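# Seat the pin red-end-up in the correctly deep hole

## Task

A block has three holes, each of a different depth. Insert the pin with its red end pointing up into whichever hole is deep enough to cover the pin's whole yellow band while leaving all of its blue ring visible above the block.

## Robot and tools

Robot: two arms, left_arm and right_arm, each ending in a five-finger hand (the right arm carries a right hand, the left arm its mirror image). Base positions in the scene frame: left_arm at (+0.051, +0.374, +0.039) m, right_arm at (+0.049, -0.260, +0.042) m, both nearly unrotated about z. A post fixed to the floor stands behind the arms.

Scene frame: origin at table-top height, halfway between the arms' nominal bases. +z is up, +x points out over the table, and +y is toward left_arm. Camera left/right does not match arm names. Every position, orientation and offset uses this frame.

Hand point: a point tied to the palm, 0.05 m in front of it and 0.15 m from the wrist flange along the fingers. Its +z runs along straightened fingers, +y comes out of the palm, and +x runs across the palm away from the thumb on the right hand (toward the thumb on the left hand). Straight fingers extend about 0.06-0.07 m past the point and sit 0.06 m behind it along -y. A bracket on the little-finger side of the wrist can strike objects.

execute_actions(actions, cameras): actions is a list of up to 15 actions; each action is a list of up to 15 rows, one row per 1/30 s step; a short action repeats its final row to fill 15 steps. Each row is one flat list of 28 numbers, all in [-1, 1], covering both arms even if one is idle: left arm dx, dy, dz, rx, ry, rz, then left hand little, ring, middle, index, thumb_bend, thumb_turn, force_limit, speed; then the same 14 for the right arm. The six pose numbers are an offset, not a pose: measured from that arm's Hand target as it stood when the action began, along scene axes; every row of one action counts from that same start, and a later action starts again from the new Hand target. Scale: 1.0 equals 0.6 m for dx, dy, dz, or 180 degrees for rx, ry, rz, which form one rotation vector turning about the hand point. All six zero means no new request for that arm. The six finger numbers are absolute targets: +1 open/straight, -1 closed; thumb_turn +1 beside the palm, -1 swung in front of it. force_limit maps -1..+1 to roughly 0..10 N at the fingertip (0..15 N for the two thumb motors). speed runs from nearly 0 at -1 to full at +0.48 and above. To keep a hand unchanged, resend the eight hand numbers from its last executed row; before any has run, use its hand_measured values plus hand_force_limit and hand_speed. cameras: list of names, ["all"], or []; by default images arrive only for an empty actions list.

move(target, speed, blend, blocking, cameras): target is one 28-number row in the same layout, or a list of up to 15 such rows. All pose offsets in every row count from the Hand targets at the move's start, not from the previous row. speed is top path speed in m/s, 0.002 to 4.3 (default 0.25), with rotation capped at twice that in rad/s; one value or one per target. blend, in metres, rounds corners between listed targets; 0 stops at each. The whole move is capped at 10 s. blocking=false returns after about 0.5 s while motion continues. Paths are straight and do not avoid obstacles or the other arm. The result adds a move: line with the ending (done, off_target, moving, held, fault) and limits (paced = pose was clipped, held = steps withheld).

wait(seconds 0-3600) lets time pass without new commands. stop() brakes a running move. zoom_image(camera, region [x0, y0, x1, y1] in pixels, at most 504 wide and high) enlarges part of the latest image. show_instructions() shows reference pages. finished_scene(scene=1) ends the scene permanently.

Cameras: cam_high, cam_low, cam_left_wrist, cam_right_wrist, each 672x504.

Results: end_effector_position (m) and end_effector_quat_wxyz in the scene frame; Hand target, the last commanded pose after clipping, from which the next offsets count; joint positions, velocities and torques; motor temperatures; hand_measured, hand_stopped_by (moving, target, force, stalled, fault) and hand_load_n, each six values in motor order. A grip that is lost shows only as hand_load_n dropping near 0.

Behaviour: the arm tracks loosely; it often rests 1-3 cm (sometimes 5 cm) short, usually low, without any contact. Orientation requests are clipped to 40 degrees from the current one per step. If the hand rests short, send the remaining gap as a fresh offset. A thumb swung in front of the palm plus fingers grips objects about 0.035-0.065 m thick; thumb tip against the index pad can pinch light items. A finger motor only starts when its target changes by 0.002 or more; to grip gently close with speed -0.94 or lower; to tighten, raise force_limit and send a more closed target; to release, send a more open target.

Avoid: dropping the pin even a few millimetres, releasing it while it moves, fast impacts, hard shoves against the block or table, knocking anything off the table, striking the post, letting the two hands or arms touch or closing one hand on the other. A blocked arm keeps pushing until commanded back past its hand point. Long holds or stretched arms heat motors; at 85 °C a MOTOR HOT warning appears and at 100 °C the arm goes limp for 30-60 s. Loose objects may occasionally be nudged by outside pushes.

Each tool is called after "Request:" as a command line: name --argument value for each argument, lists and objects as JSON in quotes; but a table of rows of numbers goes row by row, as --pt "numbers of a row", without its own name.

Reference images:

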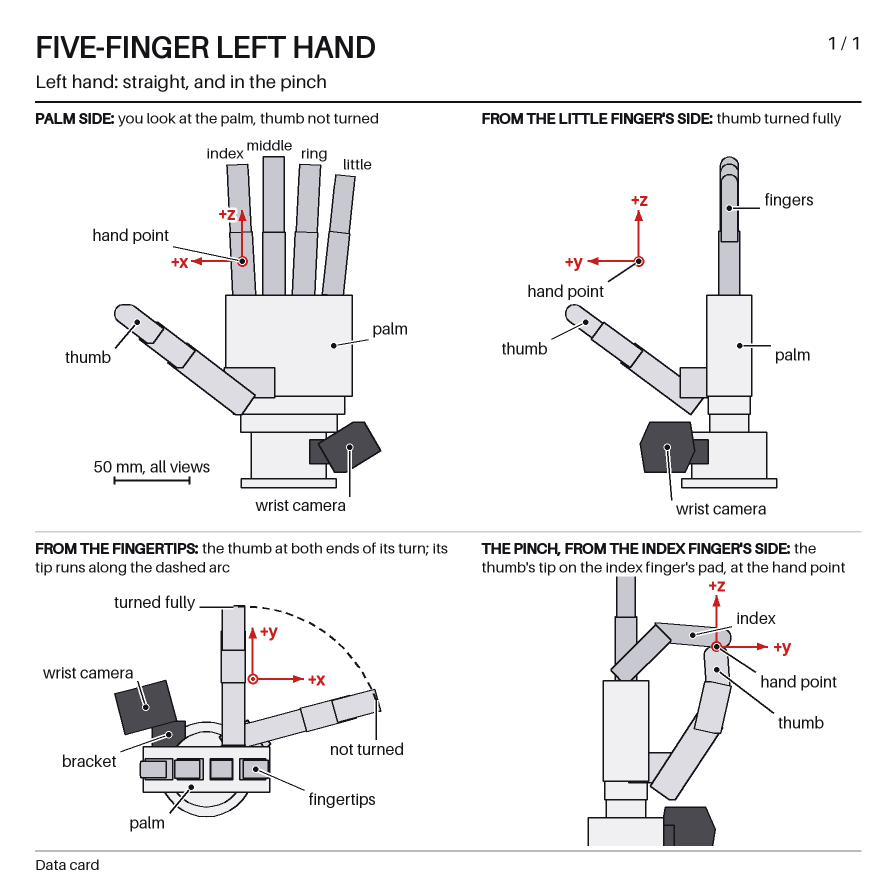

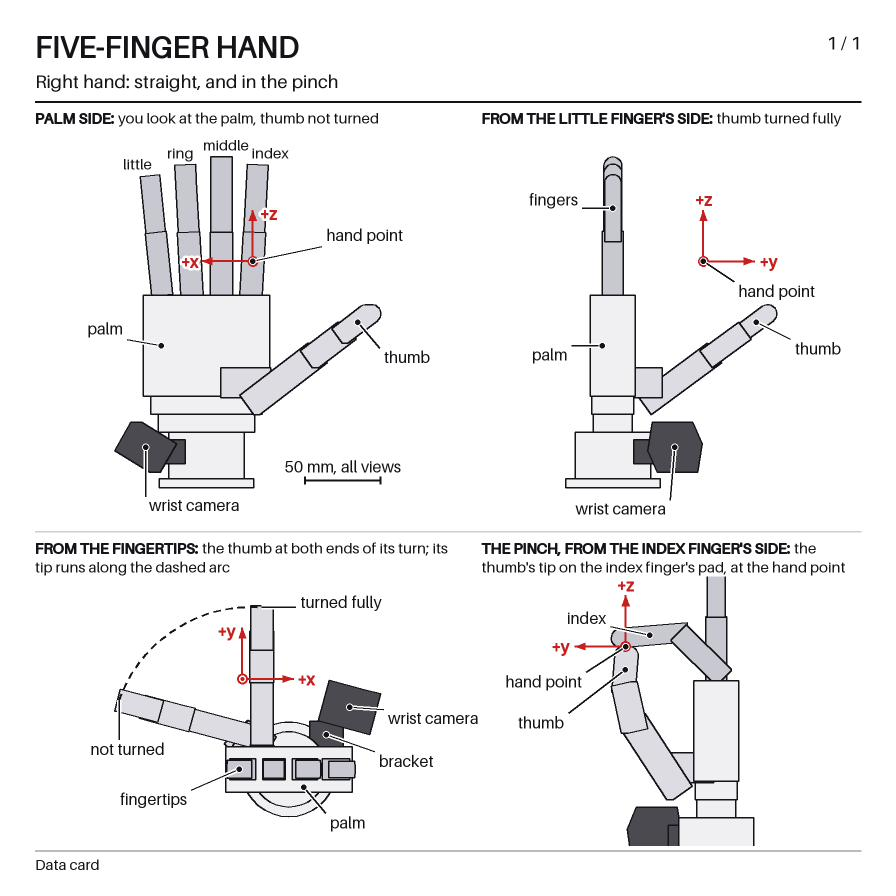

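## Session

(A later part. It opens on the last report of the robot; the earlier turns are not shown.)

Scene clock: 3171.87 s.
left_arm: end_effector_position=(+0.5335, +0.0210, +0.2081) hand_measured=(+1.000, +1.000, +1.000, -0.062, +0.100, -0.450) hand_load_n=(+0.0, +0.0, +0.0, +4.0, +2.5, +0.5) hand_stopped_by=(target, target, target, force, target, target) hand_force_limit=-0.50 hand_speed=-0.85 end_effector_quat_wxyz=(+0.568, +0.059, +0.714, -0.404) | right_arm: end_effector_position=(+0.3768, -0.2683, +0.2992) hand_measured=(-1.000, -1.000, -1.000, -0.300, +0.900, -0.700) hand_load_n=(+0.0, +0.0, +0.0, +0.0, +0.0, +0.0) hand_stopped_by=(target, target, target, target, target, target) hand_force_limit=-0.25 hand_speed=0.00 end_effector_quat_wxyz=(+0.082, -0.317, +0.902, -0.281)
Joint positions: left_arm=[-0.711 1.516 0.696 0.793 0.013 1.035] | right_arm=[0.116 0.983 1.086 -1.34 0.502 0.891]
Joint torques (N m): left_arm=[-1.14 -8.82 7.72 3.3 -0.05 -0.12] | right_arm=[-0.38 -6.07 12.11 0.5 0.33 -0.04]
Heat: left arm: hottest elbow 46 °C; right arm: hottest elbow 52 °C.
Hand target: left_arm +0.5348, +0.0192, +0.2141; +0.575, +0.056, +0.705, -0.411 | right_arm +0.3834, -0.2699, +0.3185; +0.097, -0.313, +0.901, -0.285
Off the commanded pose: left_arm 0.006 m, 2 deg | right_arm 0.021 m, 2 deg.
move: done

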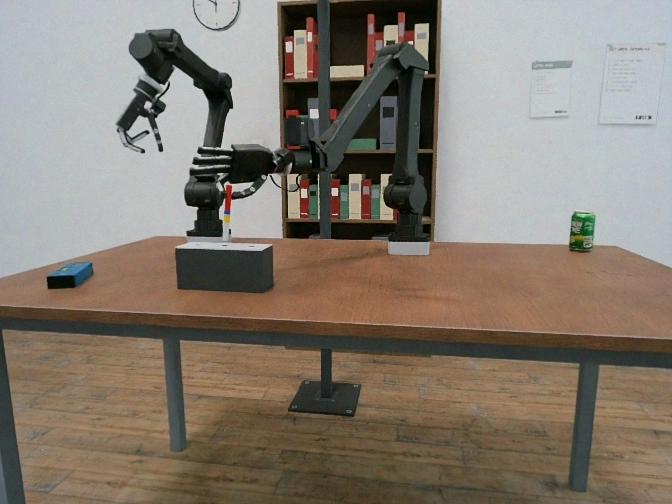

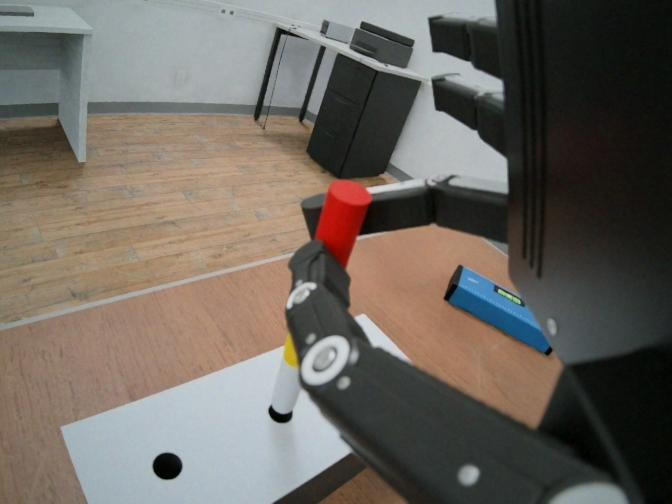

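Request:
move --target '[-0.0058,-0.0162,0.005,0.0277,-0.0232,0,1,1,1,-0.3,0.1,-0.45,-0.5,-0.85, 0,0,0,0,0,0,-1,-1,-1,-0.3,0.9,-0.7,-0.25,0]' --speed 0.04 --cameras '["cam_low","cam_left_wrist","cam_high"]'

Request:
zoom_image --camera "cam_low" --region '[180, 170, 300, 300]'

Request:
zoom_image --camera "cam_left_wrist" --region '[180, 300, 380, 490]'

Request:
zoom_image --camera "cam_high" --region '[260, 190, 360, 270]'

Scene clock: 3260.70 s.
left_arm: end_effector_position=(+0.5327, +0.0201, +0.2072) hand_measured=(+1.000, +1.000, +1.000, -0.062, +0.100, -0.450) hand_load_n=(+0.0, +0.0, +0.0, +4.5, +2.5, +0.5) hand_stopped_by=(target, target, target, force, target, target) hand_force_limit=-0.50 hand_speed=-0.85 end_effector_quat_wxyz=(+0.588, +0.087, +0.713, -0.371) | right_arm: end_effector_position=(+0.3768, -0.2683, +0.2992) hand_measured=(-1.000, -1.000, -1.000, -0.300, +0.900, -0.700) hand_load_n=(+0.0, +0.0, +0.0, +0.0, +0.0, +0.0) hand_stopped_by=(target, target, target, target, target, target) hand_force_limit=-0.25 hand_speed=0.00 end_effector_quat_wxyz=(+0.082, -0.317, +0.902, -0.281)
Joint positions: left_arm=[-0.734 1.525 0.696 0.795 -0.027 1.129] | right_arm=[0.116 0.983 1.086 -1.34 0.502 0.891]
Joint torques (N m): left_arm=[-2.37 -8.76 8.4 3.29 -0.05 0.03] | right_arm=[-0.38 -5.36 11.92 0.54 0.37 0.01]
Heat: left arm: hottest elbow 41 °C; right arm: hottest elbow 52 °C.
Hand target: left_arm +0.5313, +0.0094, +0.2172; +0.598, +0.096, +0.701, -0.378 | right_arm +0.3834, -0.2699, +0.3185; +0.097, -0.313, +0.901, -0.285
Off the commanded pose: left_arm 0.015 m, 2 deg | right_arm 0.021 m, 2 deg.
move: off_target (left_arm)
Images, in order (width x height): cam_high 672x504, cam_low 672x504, cam_left_wrist 672x504.

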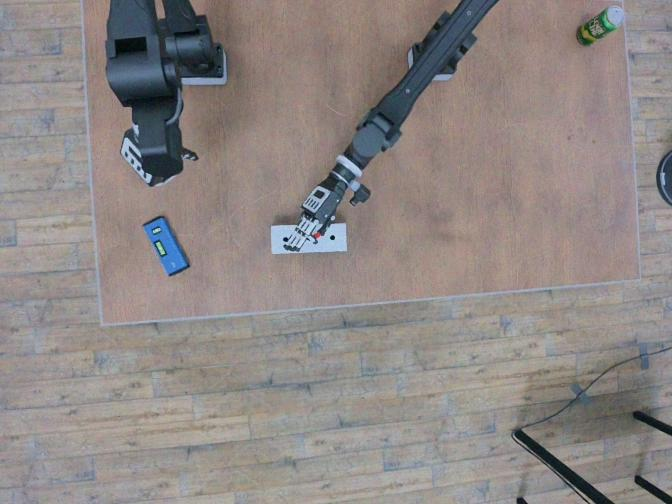

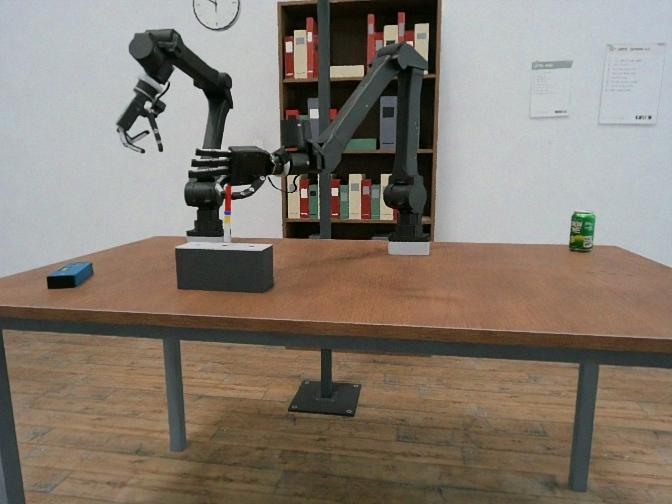

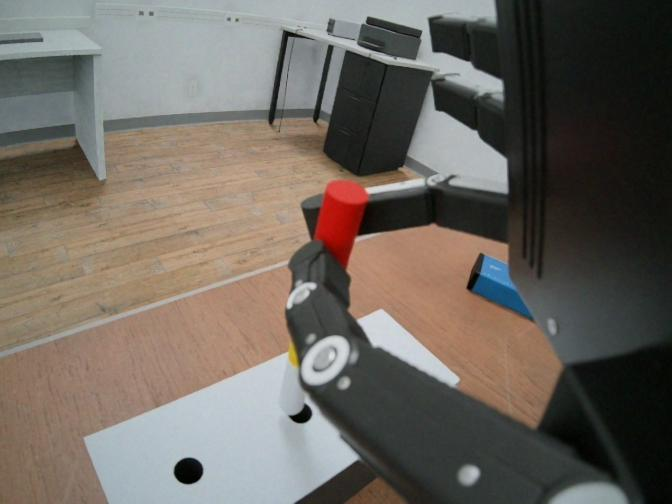

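Scaled by 3.877 from the camera's image (finer frame: 960x720).

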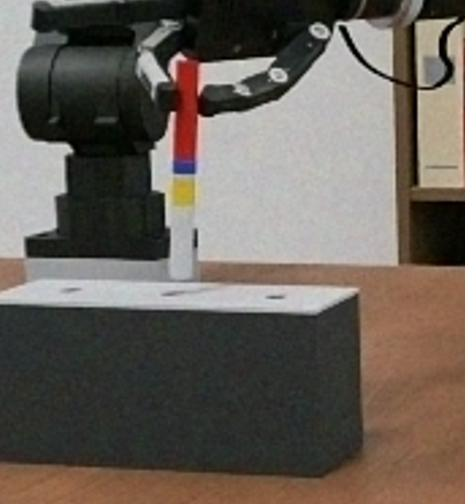

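Scaled by 2.520 from the camera's image (finer frame: 960x720).

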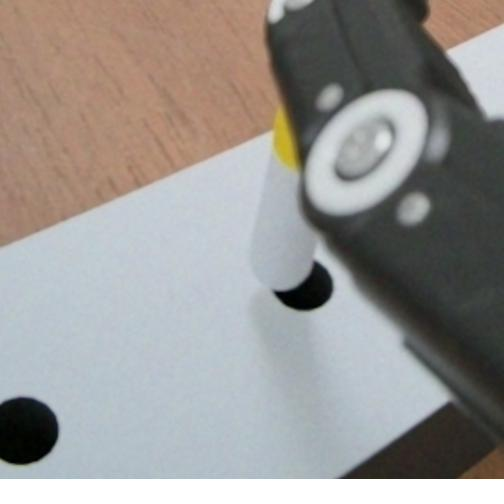

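Scaled by 5.040 from the camera's image (finer frame: 960x720).

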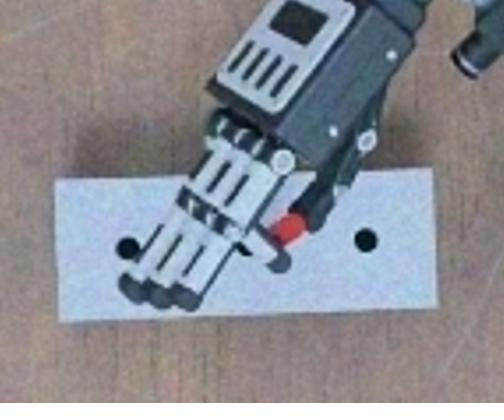

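Request:
zoom_image --camera "cam_high" --region '[300, 220, 336, 250]'

Request:
zoom_image --camera "cam_low" --region '[205, 175, 255, 255]'

Request:
zoom_image --camera "cam_left_wrist" --region '[280, 160, 400, 290]'

Scaled by 14.000 from the camera's image (finer frame: 960x720).

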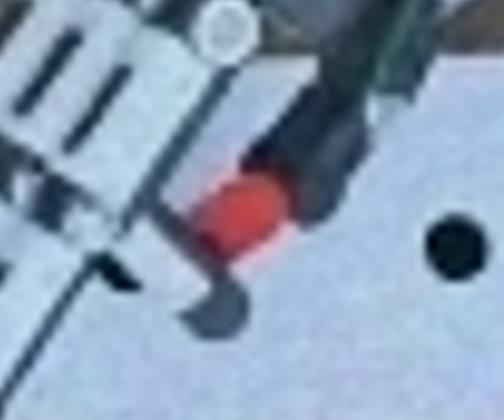

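Scaled by 6.300 from the camera's image (finer frame: 960x720).

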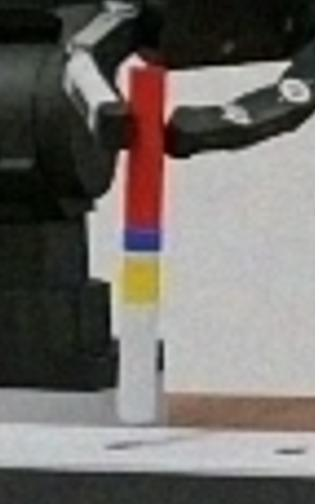

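Scaled by 3.877 from the camera's image (finer frame: 960x720).

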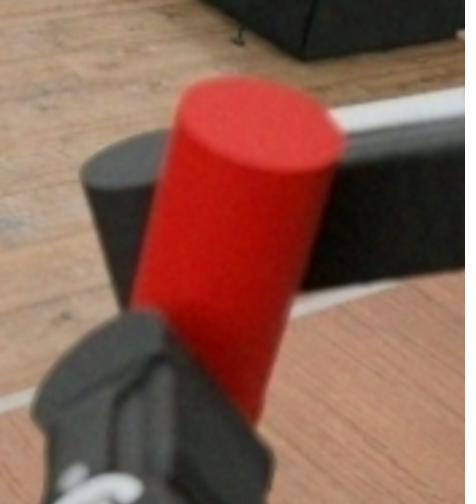

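Request:
move --target '[0.005,-0.009,0.003,0.0303,0.0137,0,1,1,1,-0.3,0.1,-0.45,-0.5,-0.85, 0,0,0,0,0,0,-1,-1,-1,-0.3,0.9,-0.7,-0.25,0]' --speed 0.04 --cameras '["cam_low","cam_left_wrist","cam_high"]'

Request:
zoom_image --camera "cam_low" --region '[205, 175, 255, 255]'

Request:
zoom_image --camera "cam_left_wrist" --region '[180, 300, 380, 490]'

Request:
zoom_image --camera "cam_high" --region '[295, 215, 335, 250]'

Scene clock: 3354.63 s.
left_arm: end_effector_position=(+0.5316, +0.0194, +0.1973) hand_measured=(+1.000, +1.000, +1.000, -0.062, +0.100, -0.450) hand_load_n=(+0.0, -0.5, +0.0, +4.5, +2.5, +0.5) hand_stopped_by=(target, target, target, force, target, target) hand_force_limit=-0.50 hand_speed=-0.85 end_effector_quat_wxyz=(+0.570, +0.111, +0.742, -0.337) | right_arm: end_effector_position=(+0.3768, -0.2683, +0.2992) hand_measured=(-1.000, -1.000, -1.000, -0.300, +0.900, -0.700) hand_load_n=(+0.0, +0.5, +0.0, +0.0, +0.0, +0.0) hand_stopped_by=(target, target, target, target, target, target) hand_force_limit=-0.25 hand_speed=0.00 end_effector_quat_wxyz=(+0.082, -0.317, +0.902, -0.281)
Joint positions: left_arm=[-0.745 1.511 0.725 0.662 -0.039 1.18] | right_arm=[0.116 0.983 1.086 -1.34 0.502 0.891]
Joint torques (N m): left_arm=[-2.37 -10.05 10.97 1.17 -0.06 -0.07] | right_arm=[-0.44 -4.66 12.07 0.49 0.32 -0.06]
Heat: left arm: hottest elbow 41 °C; right arm: hottest elbow 53 °C.
Hand target: left_arm +0.5343, +0.0040, +0.2191; +0.577, +0.116, +0.730, -0.346 | right_arm +0.3834, -0.2699, +0.3185; +0.097, -0.313, +0.901, -0.285
Off the commanded pose: left_arm 0.027 m, 2 deg | right_arm 0.021 m, 2 deg.
move: off_target (left_arm)
Images, in order (width x height): cam_high 672x504, cam_low 672x504, cam_left_wrist 672x504.

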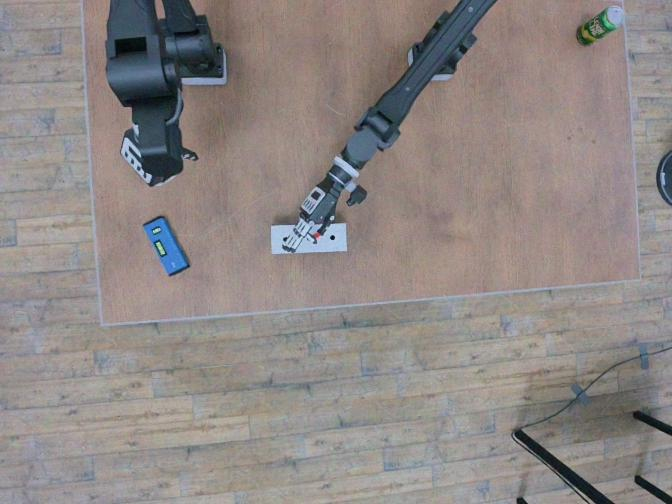

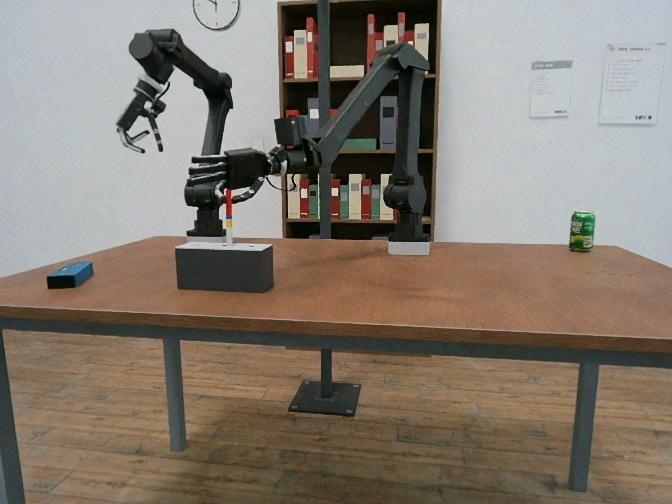

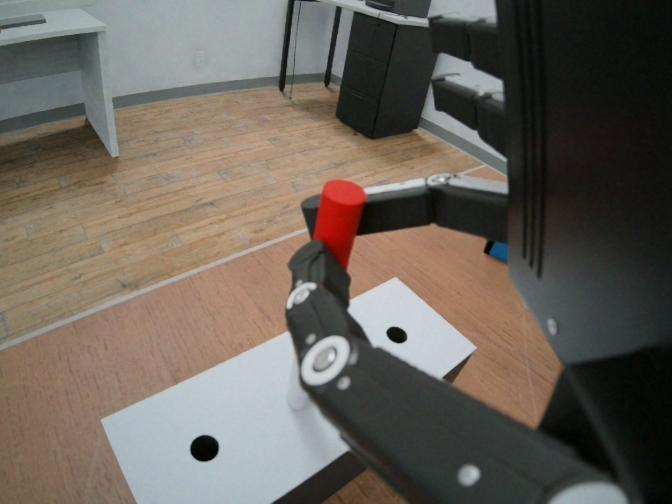

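Scaled by 6.300 from the camera's image (finer frame: 960x720).

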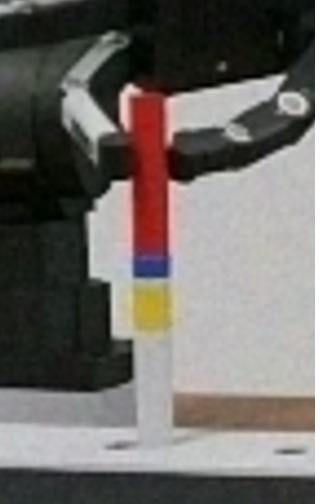

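Scaled by 2.520 from the camera's image (finer frame: 960x720).

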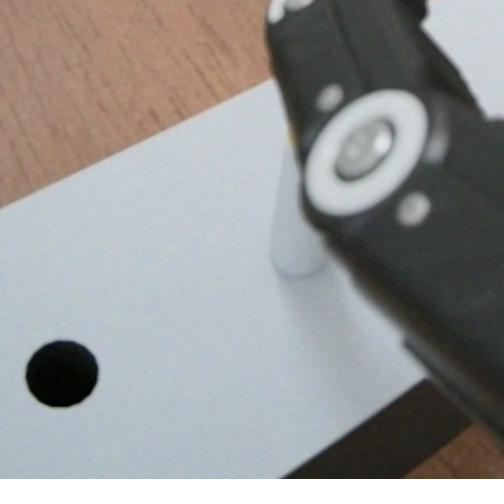

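Scaled by 12.600 from the camera's image (finer frame: 960x720).

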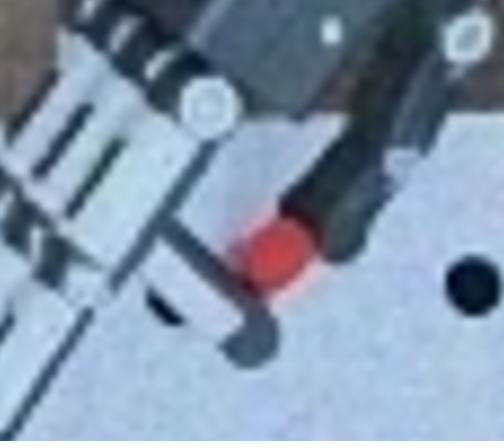

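Request:
move --target '[0.0215,-0.0135,0.015,0,0,0,1,1,1,-0.3,0.1,-0.45,-0.5,-0.85, 0,0,0,0,0,0,-1,-1,-1,-0.3,0.9,-0.7,-0.25,0]' --speed 0.04 --cameras '["cam_low","cam_left_wrist"]'

Request:
zoom_image --camera "cam_low" --region '[205, 175, 255, 255]'

Request:
zoom_image --camera "cam_left_wrist" --region '[180, 300, 380, 490]'

Scene clock: 3382.13 s.
left_arm: end_effector_position=(+0.5354, +0.0156, +0.1990) hand_measured=(+1.000, +1.000, +1.000, -0.062, +0.100, -0.450) hand_load_n=(+0.0, +0.0, +0.0, +4.0, +3.0, +0.5) hand_stopped_by=(target, target, target, force, target, target) hand_force_limit=-0.50 hand_speed=-0.85 end_effector_quat_wxyz=(+0.563, +0.113, +0.748, -0.333) | right_arm: end_effector_position=(+0.3768, -0.2683, +0.2992) hand_measured=(-1.000, -1.000, -1.000, -0.300, +0.900, -0.700) hand_load_n=(+0.0, +0.0, +0.0, +0.0, +0.0, +0.0) hand_stopped_by=(target, target, target, target, target, target) hand_force_limit=-0.25 hand_speed=0.00 end_effector_quat_wxyz=(+0.082, -0.317, +0.902, -0.281)
Joint positions: left_arm=[-0.745 1.511 0.751 0.614 -0.037 1.181] | right_arm=[0.116 0.983 1.086 -1.34 0.502 0.891]
Joint torques (N m): left_arm=[-1.96 -9.29 12.98 1.83 0.09 -0.05] | right_arm=[-0.85 -4.95 12.11 0.38 0.33 -0.02]
Heat: left arm: hottest elbow 42 °C; right arm: hottest elbow 53 °C.
Hand target: left_arm +0.5472, -0.0040, +0.2279; +0.577, +0.116, +0.731, -0.346 | right_arm +0.3834, -0.2699, +0.3185; +0.097, -0.313, +0.901, -0.285
Off the commanded pose: left_arm 0.037 m, 3 deg | right_arm 0.021 m, 2 deg.
move: off_target (left_arm)

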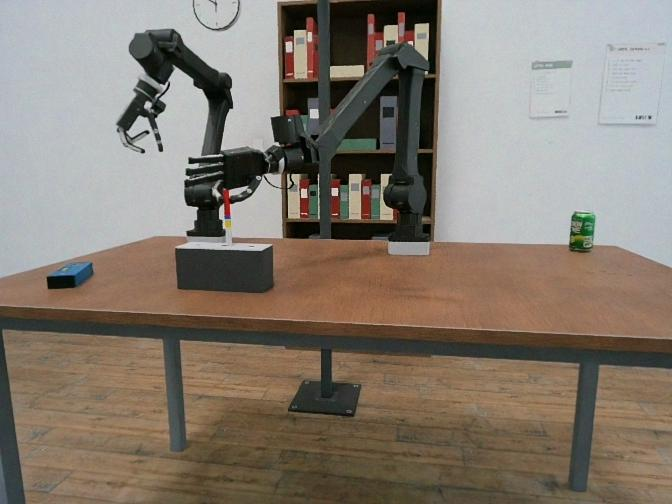

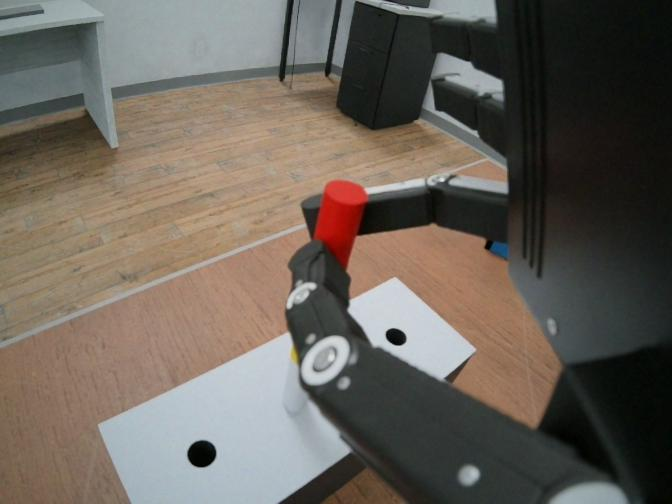

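Scaled by 6.300 from the camera's image (finer frame: 960x720).

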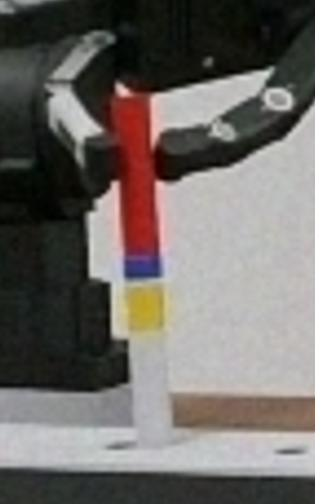

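Scaled by 2.520 from the camera's image (finer frame: 960x720).

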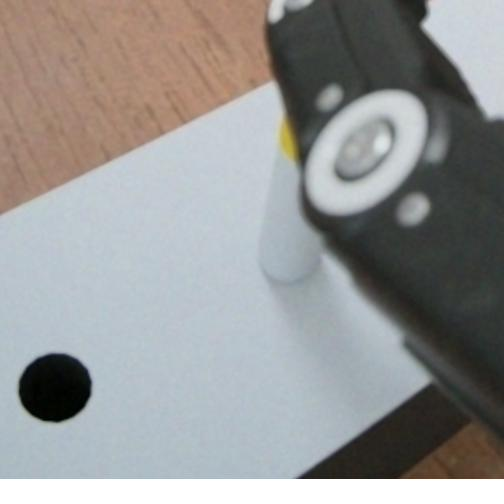

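Request:
move --target '[0,0,0.025,0,0,0,1,1,1,-0.3,0.1,-0.45,-0.5,-0.85, 0,0,0,0,0,0,-1,-1,-1,-0.3,0.9,-0.7,-0.25,0]' --speed 0.04 --cameras '["cam_low","cam_left_wrist"]'

Request:
zoom_image --camera "cam_low" --region '[205, 175, 255, 255]'

Request:
zoom_image --camera "cam_left_wrist" --region '[180, 300, 380, 490]'

Scene clock: 3391.27 s.
left_arm: end_effector_position=(+0.5375, +0.0137, +0.1990) hand_measured=(+1.000, +1.000, +1.000, -0.062, +0.100, -0.450) hand_load_n=(+0.0, +0.0, +0.0, +4.5, +2.0, +0.0) hand_stopped_by=(target, target, target, force, target, target) hand_force_limit=-0.50 hand_speed=-0.85 end_effector_quat_wxyz=(+0.555, +0.114, +0.756, -0.328) | right_arm: end_effector_position=(+0.3768, -0.2683, +0.2992) hand_measured=(-1.000, -1.000, -1.000, -0.300, +0.900, -0.700) hand_load_n=(+0.0, +0.0, +0.0, +0.0, +0.0, +0.0) hand_stopped_by=(target, target, target, target, target, target) hand_force_limit=-0.25 hand_speed=0.00 end_effector_quat_wxyz=(+0.082, -0.317, +0.902, -0.281)
Joint positions: left_arm=[-0.745 1.511 0.771 0.571 -0.037 1.181] | right_arm=[0.116 0.983 1.086 -1.34 0.502 0.891]
Joint torques (N m): left_arm=[-1.96 -11.4 12.77 1.7 0.09 -0.04] | right_arm=[-0.91 -5.77 12.18 0.42 0.27 -0.04]
Heat: left arm: hottest elbow 44 °C; right arm: hottest elbow 53 °C.
Hand target: left_arm +0.5472, -0.0041, +0.2430; +0.577, +0.116, +0.730, -0.346 | right_arm +0.3834, -0.2699, +0.3185; +0.097, -0.313, +0.901, -0.285
Off the commanded pose: left_arm 0.048 m, 4 deg | right_arm 0.021 m, 2 deg.
move: off_target (left_arm)

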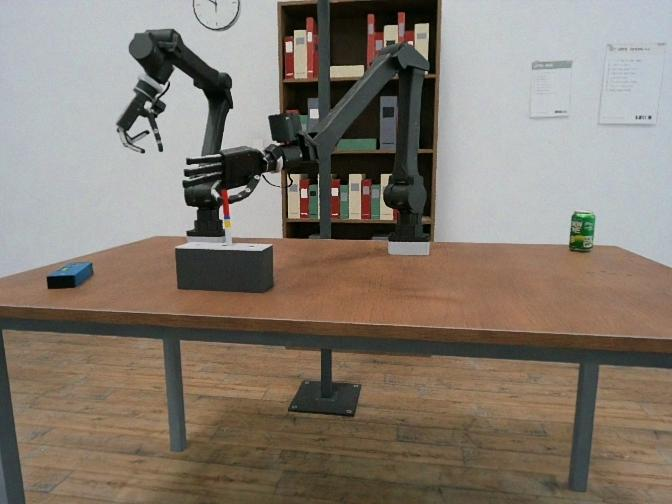

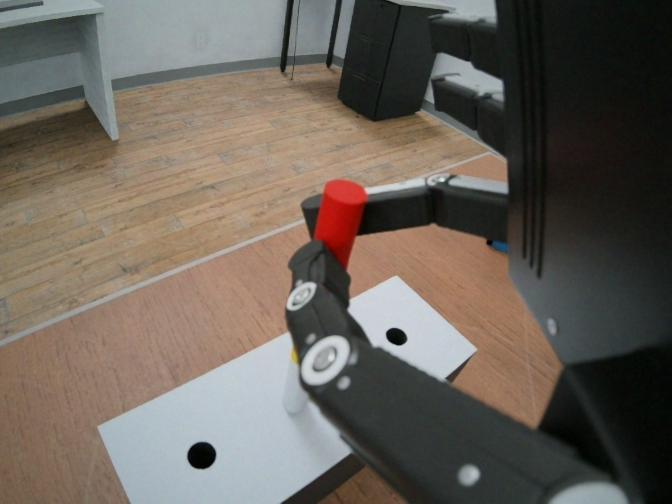

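Scaled by 6.300 from the camera's image (finer frame: 960x720).

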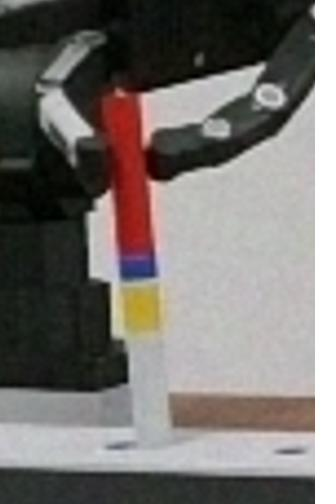

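Scaled by 2.520 from the camera's image (finer frame: 960x720).

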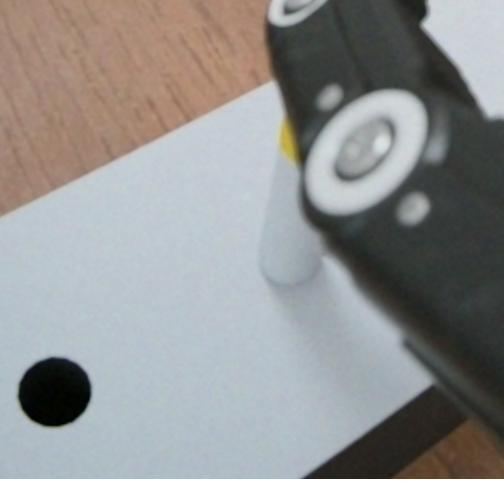

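Request:
move --target '[-0.01,0,0.035,0,0,0,1,1,1,-0.3,0.1,-0.45,-0.5,-0.85, 0,0,0,0,0,0,-1,-1,-1,-0.3,0.9,-0.7,-0.25,0]' --speed 0.06 --cameras '["cam_low","cam_left_wrist"]'

Request:
zoom_image --camera "cam_low" --region '[205, 175, 255, 255]'

Request:
zoom_image --camera "cam_left_wrist" --region '[180, 300, 380, 490]'

Scene clock: 3405.63 s.
left_arm: end_effector_position=(+0.5332, +0.0161, +0.2185) hand_measured=(+1.000, +1.000, +1.000, -0.062, +0.100, -0.450) hand_load_n=(+0.0, +0.0, +0.0, +4.0, +2.5, +0.5) hand_stopped_by=(target, target, target, force, target, target) hand_force_limit=-0.50 hand_speed=-0.85 end_effector_quat_wxyz=(+0.555, +0.114, +0.757, -0.327) | right_arm: end_effector_position=(+0.3768, -0.2683, +0.2992) hand_measured=(-1.000, -1.000, -1.000, -0.300, +0.900, -0.700) hand_load_n=(+0.0, +0.0, +0.0, +0.5, +0.0, +0.0) hand_stopped_by=(target, target, target, target, target, target) hand_force_limit=-0.25 hand_speed=0.00 end_effector_quat_wxyz=(+0.082, -0.317, +0.902, -0.281)
Joint positions: left_arm=[-0.748 1.458 0.781 0.504 -0.042 1.181] | right_arm=[0.116 0.983 1.086 -1.34 0.502 0.891]
Joint torques (N m): left_arm=[-2.43 -10.81 13.42 1.78 -0.06 -0.06] | right_arm=[-1.2 -6.07 12.22 0.38 0.26 -0.04]
Heat: left arm: hottest elbow 43 °C; right arm: hottest elbow 53 °C.
Hand target: left_arm +0.5412, -0.0042, +0.2641; +0.577, +0.116, +0.730, -0.346 | right_arm +0.3834, -0.2699, +0.3185; +0.097, -0.313, +0.901, -0.285
Off the commanded pose: left_arm 0.050 m, 5 deg | right_arm 0.021 m, 2 deg.
move: off_target (left_arm)

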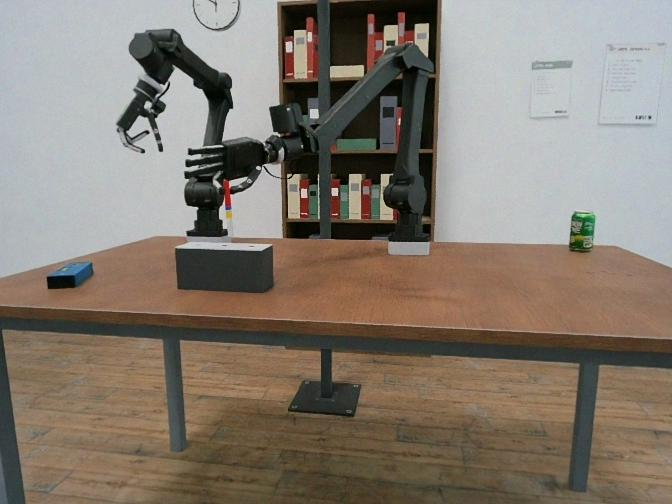

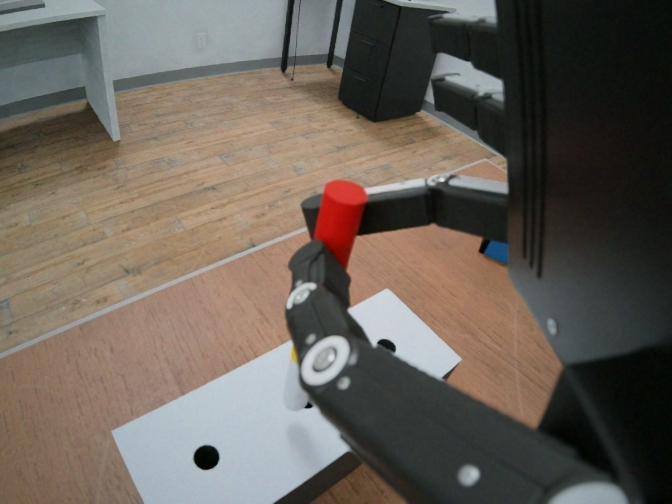

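Scaled by 6.300 from the camera's image (finer frame: 960x720).

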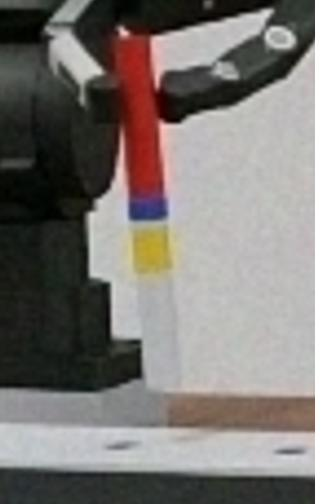

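Scaled by 2.520 from the camera's image (finer frame: 960x720).

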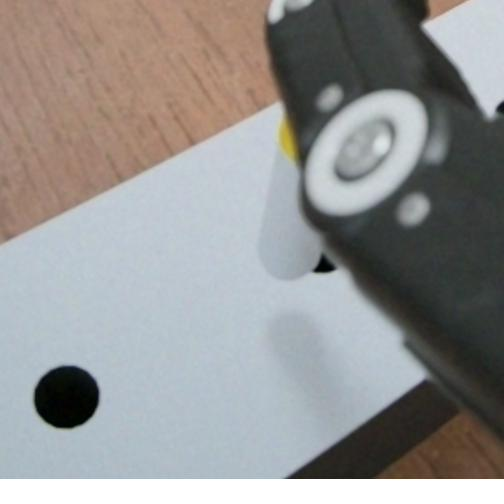

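Request:
move --target '[0.0175,-0.02,0,0,0,0,1,1,1,-0.3,0.1,-0.45,-0.5,-0.85, 0,0,0,0,0,0,-1,-1,-1,-0.3,0.9,-0.7,-0.25,0]' --speed 0.06 --cameras '["cam_low","cam_left_wrist"]'

Request:
zoom_image --camera "cam_low" --region '[205, 175, 255, 255]'

Request:
zoom_image --camera "cam_left_wrist" --region '[180, 300, 380, 490]'

Scene clock: 3431.07 s.
left_arm: end_effector_position=(+0.5433, +0.0046, +0.2350) hand_measured=(+1.000, +1.000, +1.000, -0.062, +0.100, -0.450) hand_load_n=(+0.0, +0.0, +0.0, +4.5, +2.5, +0.5) hand_stopped_by=(target, target, target, force, target, target) hand_force_limit=-0.50 hand_speed=-0.85 end_effector_quat_wxyz=(+0.564, +0.113, +0.748, -0.332) | right_arm: end_effector_position=(+0.3768, -0.2683, +0.2992) hand_measured=(-1.000, -1.000, -1.000, -0.300, +0.900, -0.700) hand_load_n=(+0.0, +0.0, +0.0, +0.0, +0.0, +0.0) hand_stopped_by=(target, target, target, target, target, target) hand_force_limit=-0.25 hand_speed=0.00 end_effector_quat_wxyz=(+0.082, -0.317, +0.902, -0.281)
Joint positions: left_arm=[-0.753 1.471 0.827 0.499 -0.047 1.181] | right_arm=[0.116 0.983 1.086 -1.34 0.502 0.891]
Joint torques (N m): left_arm=[-2.37 -9.23 13.46 1.89 -0.06 -0.05] | right_arm=[-1.38 -5.13 12.15 0.53 0.32 -0.02]
Heat: left arm: hottest elbow 44 °C; right arm: hottest elbow 53 °C.
Hand target: left_arm +0.5516, -0.0161, +0.2638; +0.577, +0.116, +0.731, -0.346 | right_arm +0.3834, -0.2699, +0.3185; +0.097, -0.313, +0.901, -0.285
Off the commanded pose: left_arm 0.037 m, 3 deg | right_arm 0.021 m, 2 deg.
move: off_target (left_arm)

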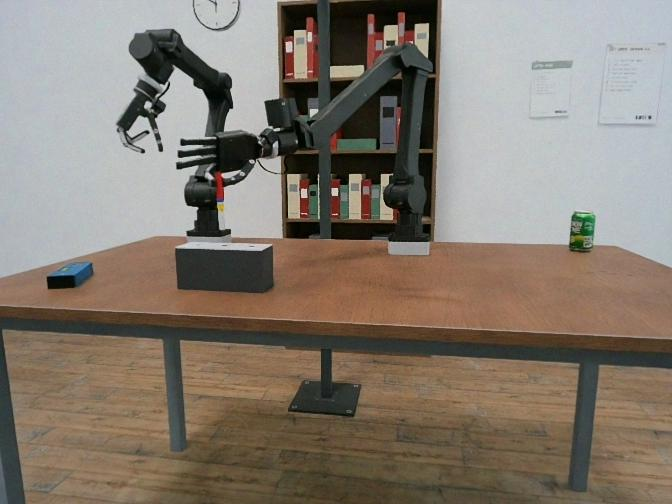

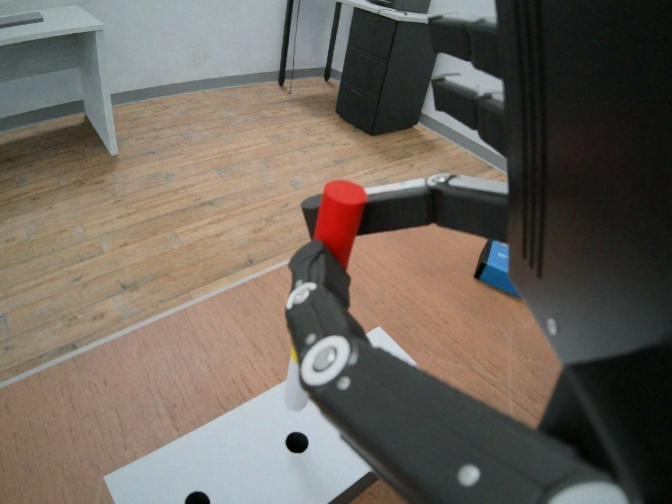

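Scaled by 6.300 from the camera's image (finer frame: 960x720).

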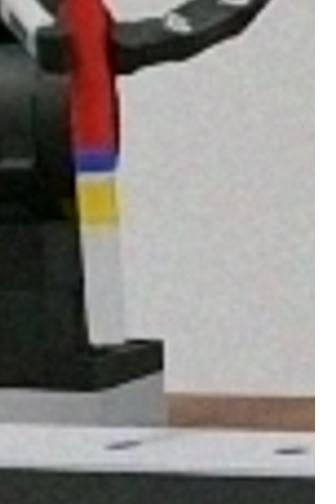

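Scaled by 2.520 from the camera's image (finer frame: 960x720).

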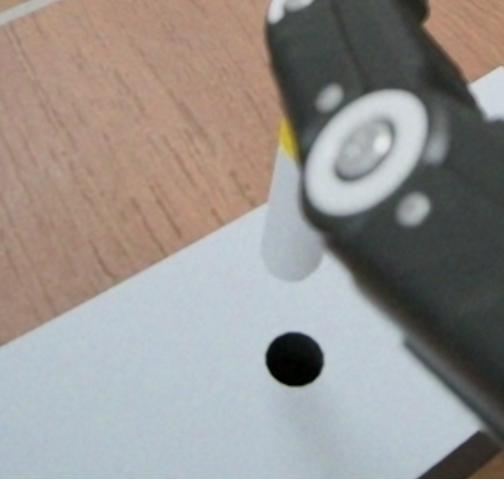

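Request:
wait --seconds 0.1 --cameras '["cam_high"]'

Request:
zoom_image --camera "cam_high" --region '[295, 220, 335, 255]'

Scene clock: 3457.43 s.
left_arm: end_effector_position=(+0.5433, +0.0046, +0.2350) hand_measured=(+1.000, +1.000, +1.000, -0.062, +0.100, -0.450) hand_load_n=(-0.5, +0.0, +0.0, +4.5, +2.5, +0.5) hand_stopped_by=(target, target, target, force, target, target) hand_force_limit=-0.50 hand_speed=-0.85 end_effector_quat_wxyz=(+0.564, +0.113, +0.748, -0.332) | right_arm: end_effector_position=(+0.3768, -0.2683, +0.2992) hand_measured=(-1.000, -1.000, -1.000, -0.300, +0.900, -0.700) hand_load_n=(+0.0, +0.0, +0.0, +0.0, +0.0, +0.0) hand_stopped_by=(target, target, target, target, target, target) hand_force_limit=-0.25 hand_speed=0.00 end_effector_quat_wxyz=(+0.082, -0.317, +0.902, -0.281)
Joint positions: left_arm=[-0.753 1.471 0.827 0.499 -0.047 1.181] | right_arm=[0.116 0.983 1.086 -1.34 0.502 0.891]
Joint torques (N m): left_arm=[-2.26 -9.23 13.49 1.89 -0.05 -0.05] | right_arm=[-0.97 -4.95 12.18 0.59 0.31 -0.05]
Heat: left arm: hottest elbow 46 °C; right arm: hottest elbow 53 °C.
Hand target: left_arm +0.5516, -0.0161, +0.2638; +0.577, +0.116, +0.731, -0.346 | right_arm +0.3834, -0.2699, +0.3185; +0.097, -0.313, +0.901, -0.285
Off the commanded pose: left_arm 0.037 m, 3 deg | right_arm 0.021 m, 2 deg.
wait: 0.10 s; at rest from the start

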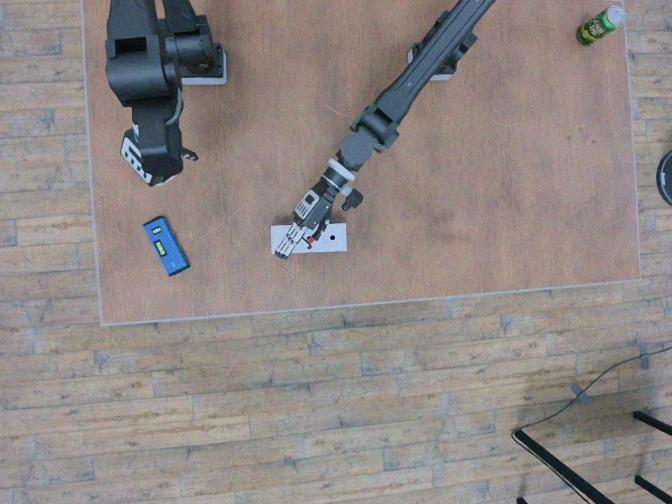

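Scaled by 12.600 from the camera's image (finer frame: 960x720).

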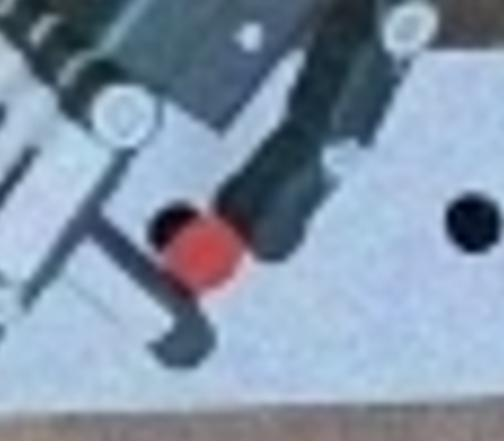

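Request:
move --target '[-0.0158,0.0067,-0.033,0,0,0,1,1,1,-0.3,0.1,-0.45,-0.5,-0.85, 0,0,0,0,0,0,-1,-1,-1,-0.3,0.9,-0.7,-0.25,0]' --speed 0.05 --cameras '["cam_low","cam_left_wrist","cam_high"]'

Request:
zoom_image --camera "cam_low" --region '[205, 175, 255, 255]'

Request:
zoom_image --camera "cam_left_wrist" --region '[180, 300, 380, 490]'

Request:
zoom_image --camera "cam_high" --region '[295, 220, 335, 255]'

Scene clock: 3481.83 s.
left_arm: end_effector_position=(+0.5440, -0.0002, +0.2339) hand_measured=(+1.000, +1.000, +1.000, -0.062, +0.100, -0.450) hand_load_n=(+0.0, +0.0, +0.0, +4.5, +2.5, +0.5) hand_stopped_by=(target, target, target, force, target, target) hand_force_limit=-0.50 hand_speed=-0.85 end_effector_quat_wxyz=(+0.569, +0.112, +0.743, -0.335) | right_arm: end_effector_position=(+0.3768, -0.2683, +0.2992) hand_measured=(-1.000, -1.000, -1.000, -0.300, +0.900, -0.700) hand_load_n=(+0.0, +0.0, +0.0, +0.0, +0.0, +0.0) hand_stopped_by=(target, target, target, target, target, target) hand_force_limit=-0.25 hand_speed=0.00 end_effector_quat_wxyz=(+0.082, -0.317, +0.902, -0.281)
Joint positions: left_arm=[-0.76 1.486 0.827 0.53 -0.054 1.181] | right_arm=[0.116 0.983 1.086 -1.34 0.502 0.891]
Joint torques (N m): left_arm=[-2.26 -9.23 9.37 3.33 -0.07 -0.06] | right_arm=[-0.97 -5.77 12.07 0.53 0.27 -0.01]
Heat: left arm: hottest elbow 46 °C; right arm: hottest elbow 53 °C.
Hand target: left_arm +0.5422, -0.0121, +0.2440; +0.577, +0.116, +0.731, -0.346 | right_arm +0.3834, -0.2699, +0.3185; +0.097, -0.313, +0.901, -0.285
Off the commanded pose: left_arm 0.016 m, 2 deg | right_arm 0.021 m, 2 deg.
move: off_target (left_arm)
Images, in order (width x height): cam_high 672x504, cam_low 672x504, cam_left_wrist 672x504.

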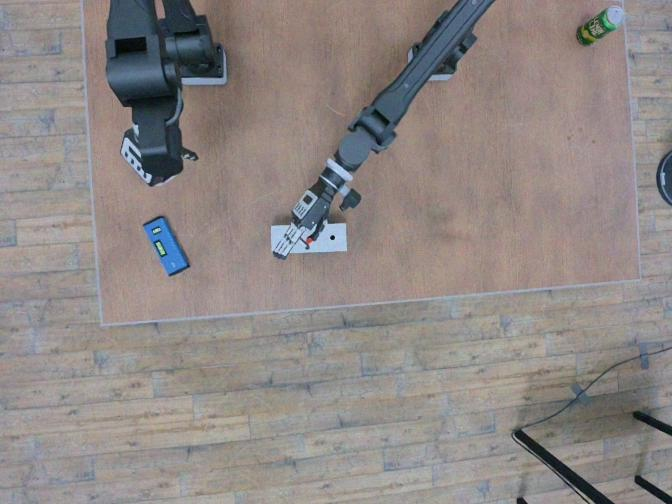

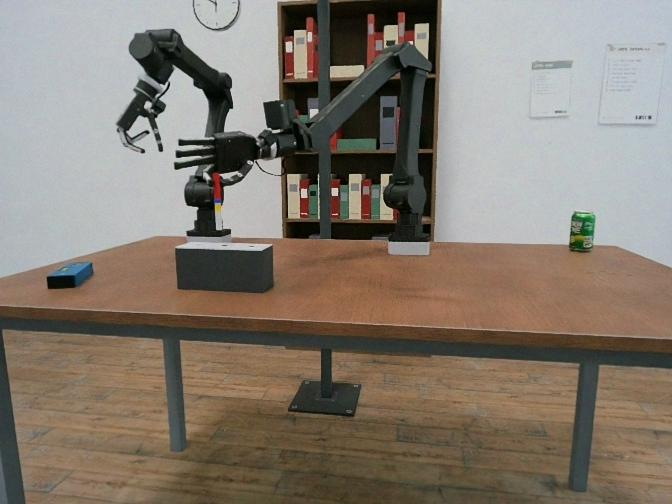

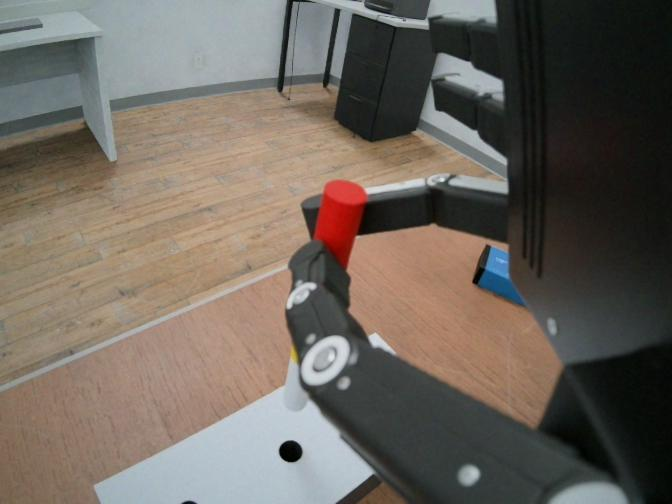

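Scaled by 6.300 from the camera's image (finer frame: 960x720).

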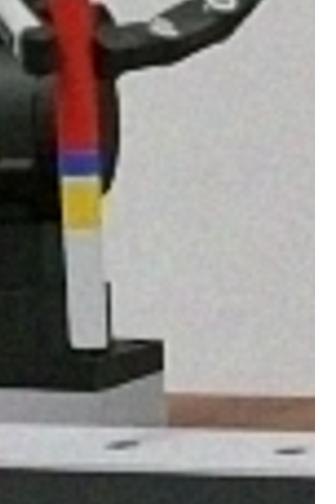

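Scaled by 2.520 from the camera's image (finer frame: 960x720).

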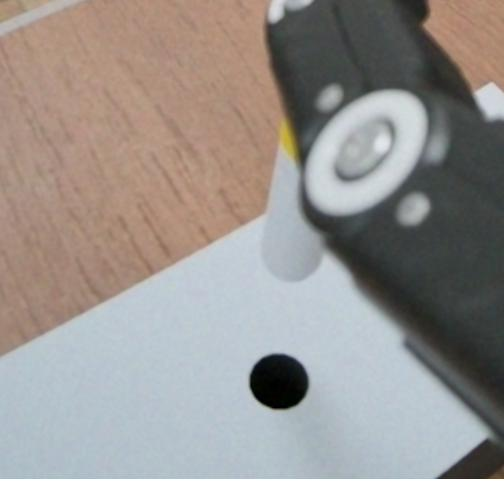

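Scaled by 12.600 from the camera's image (finer frame: 960x720).

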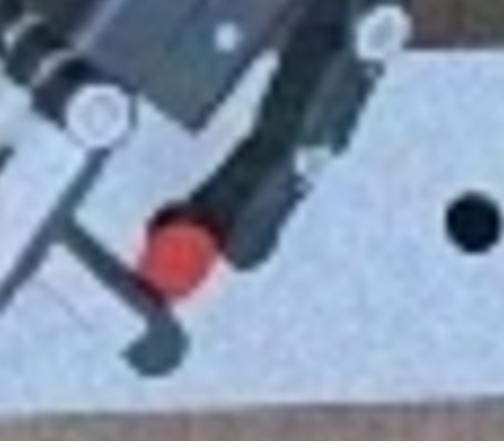

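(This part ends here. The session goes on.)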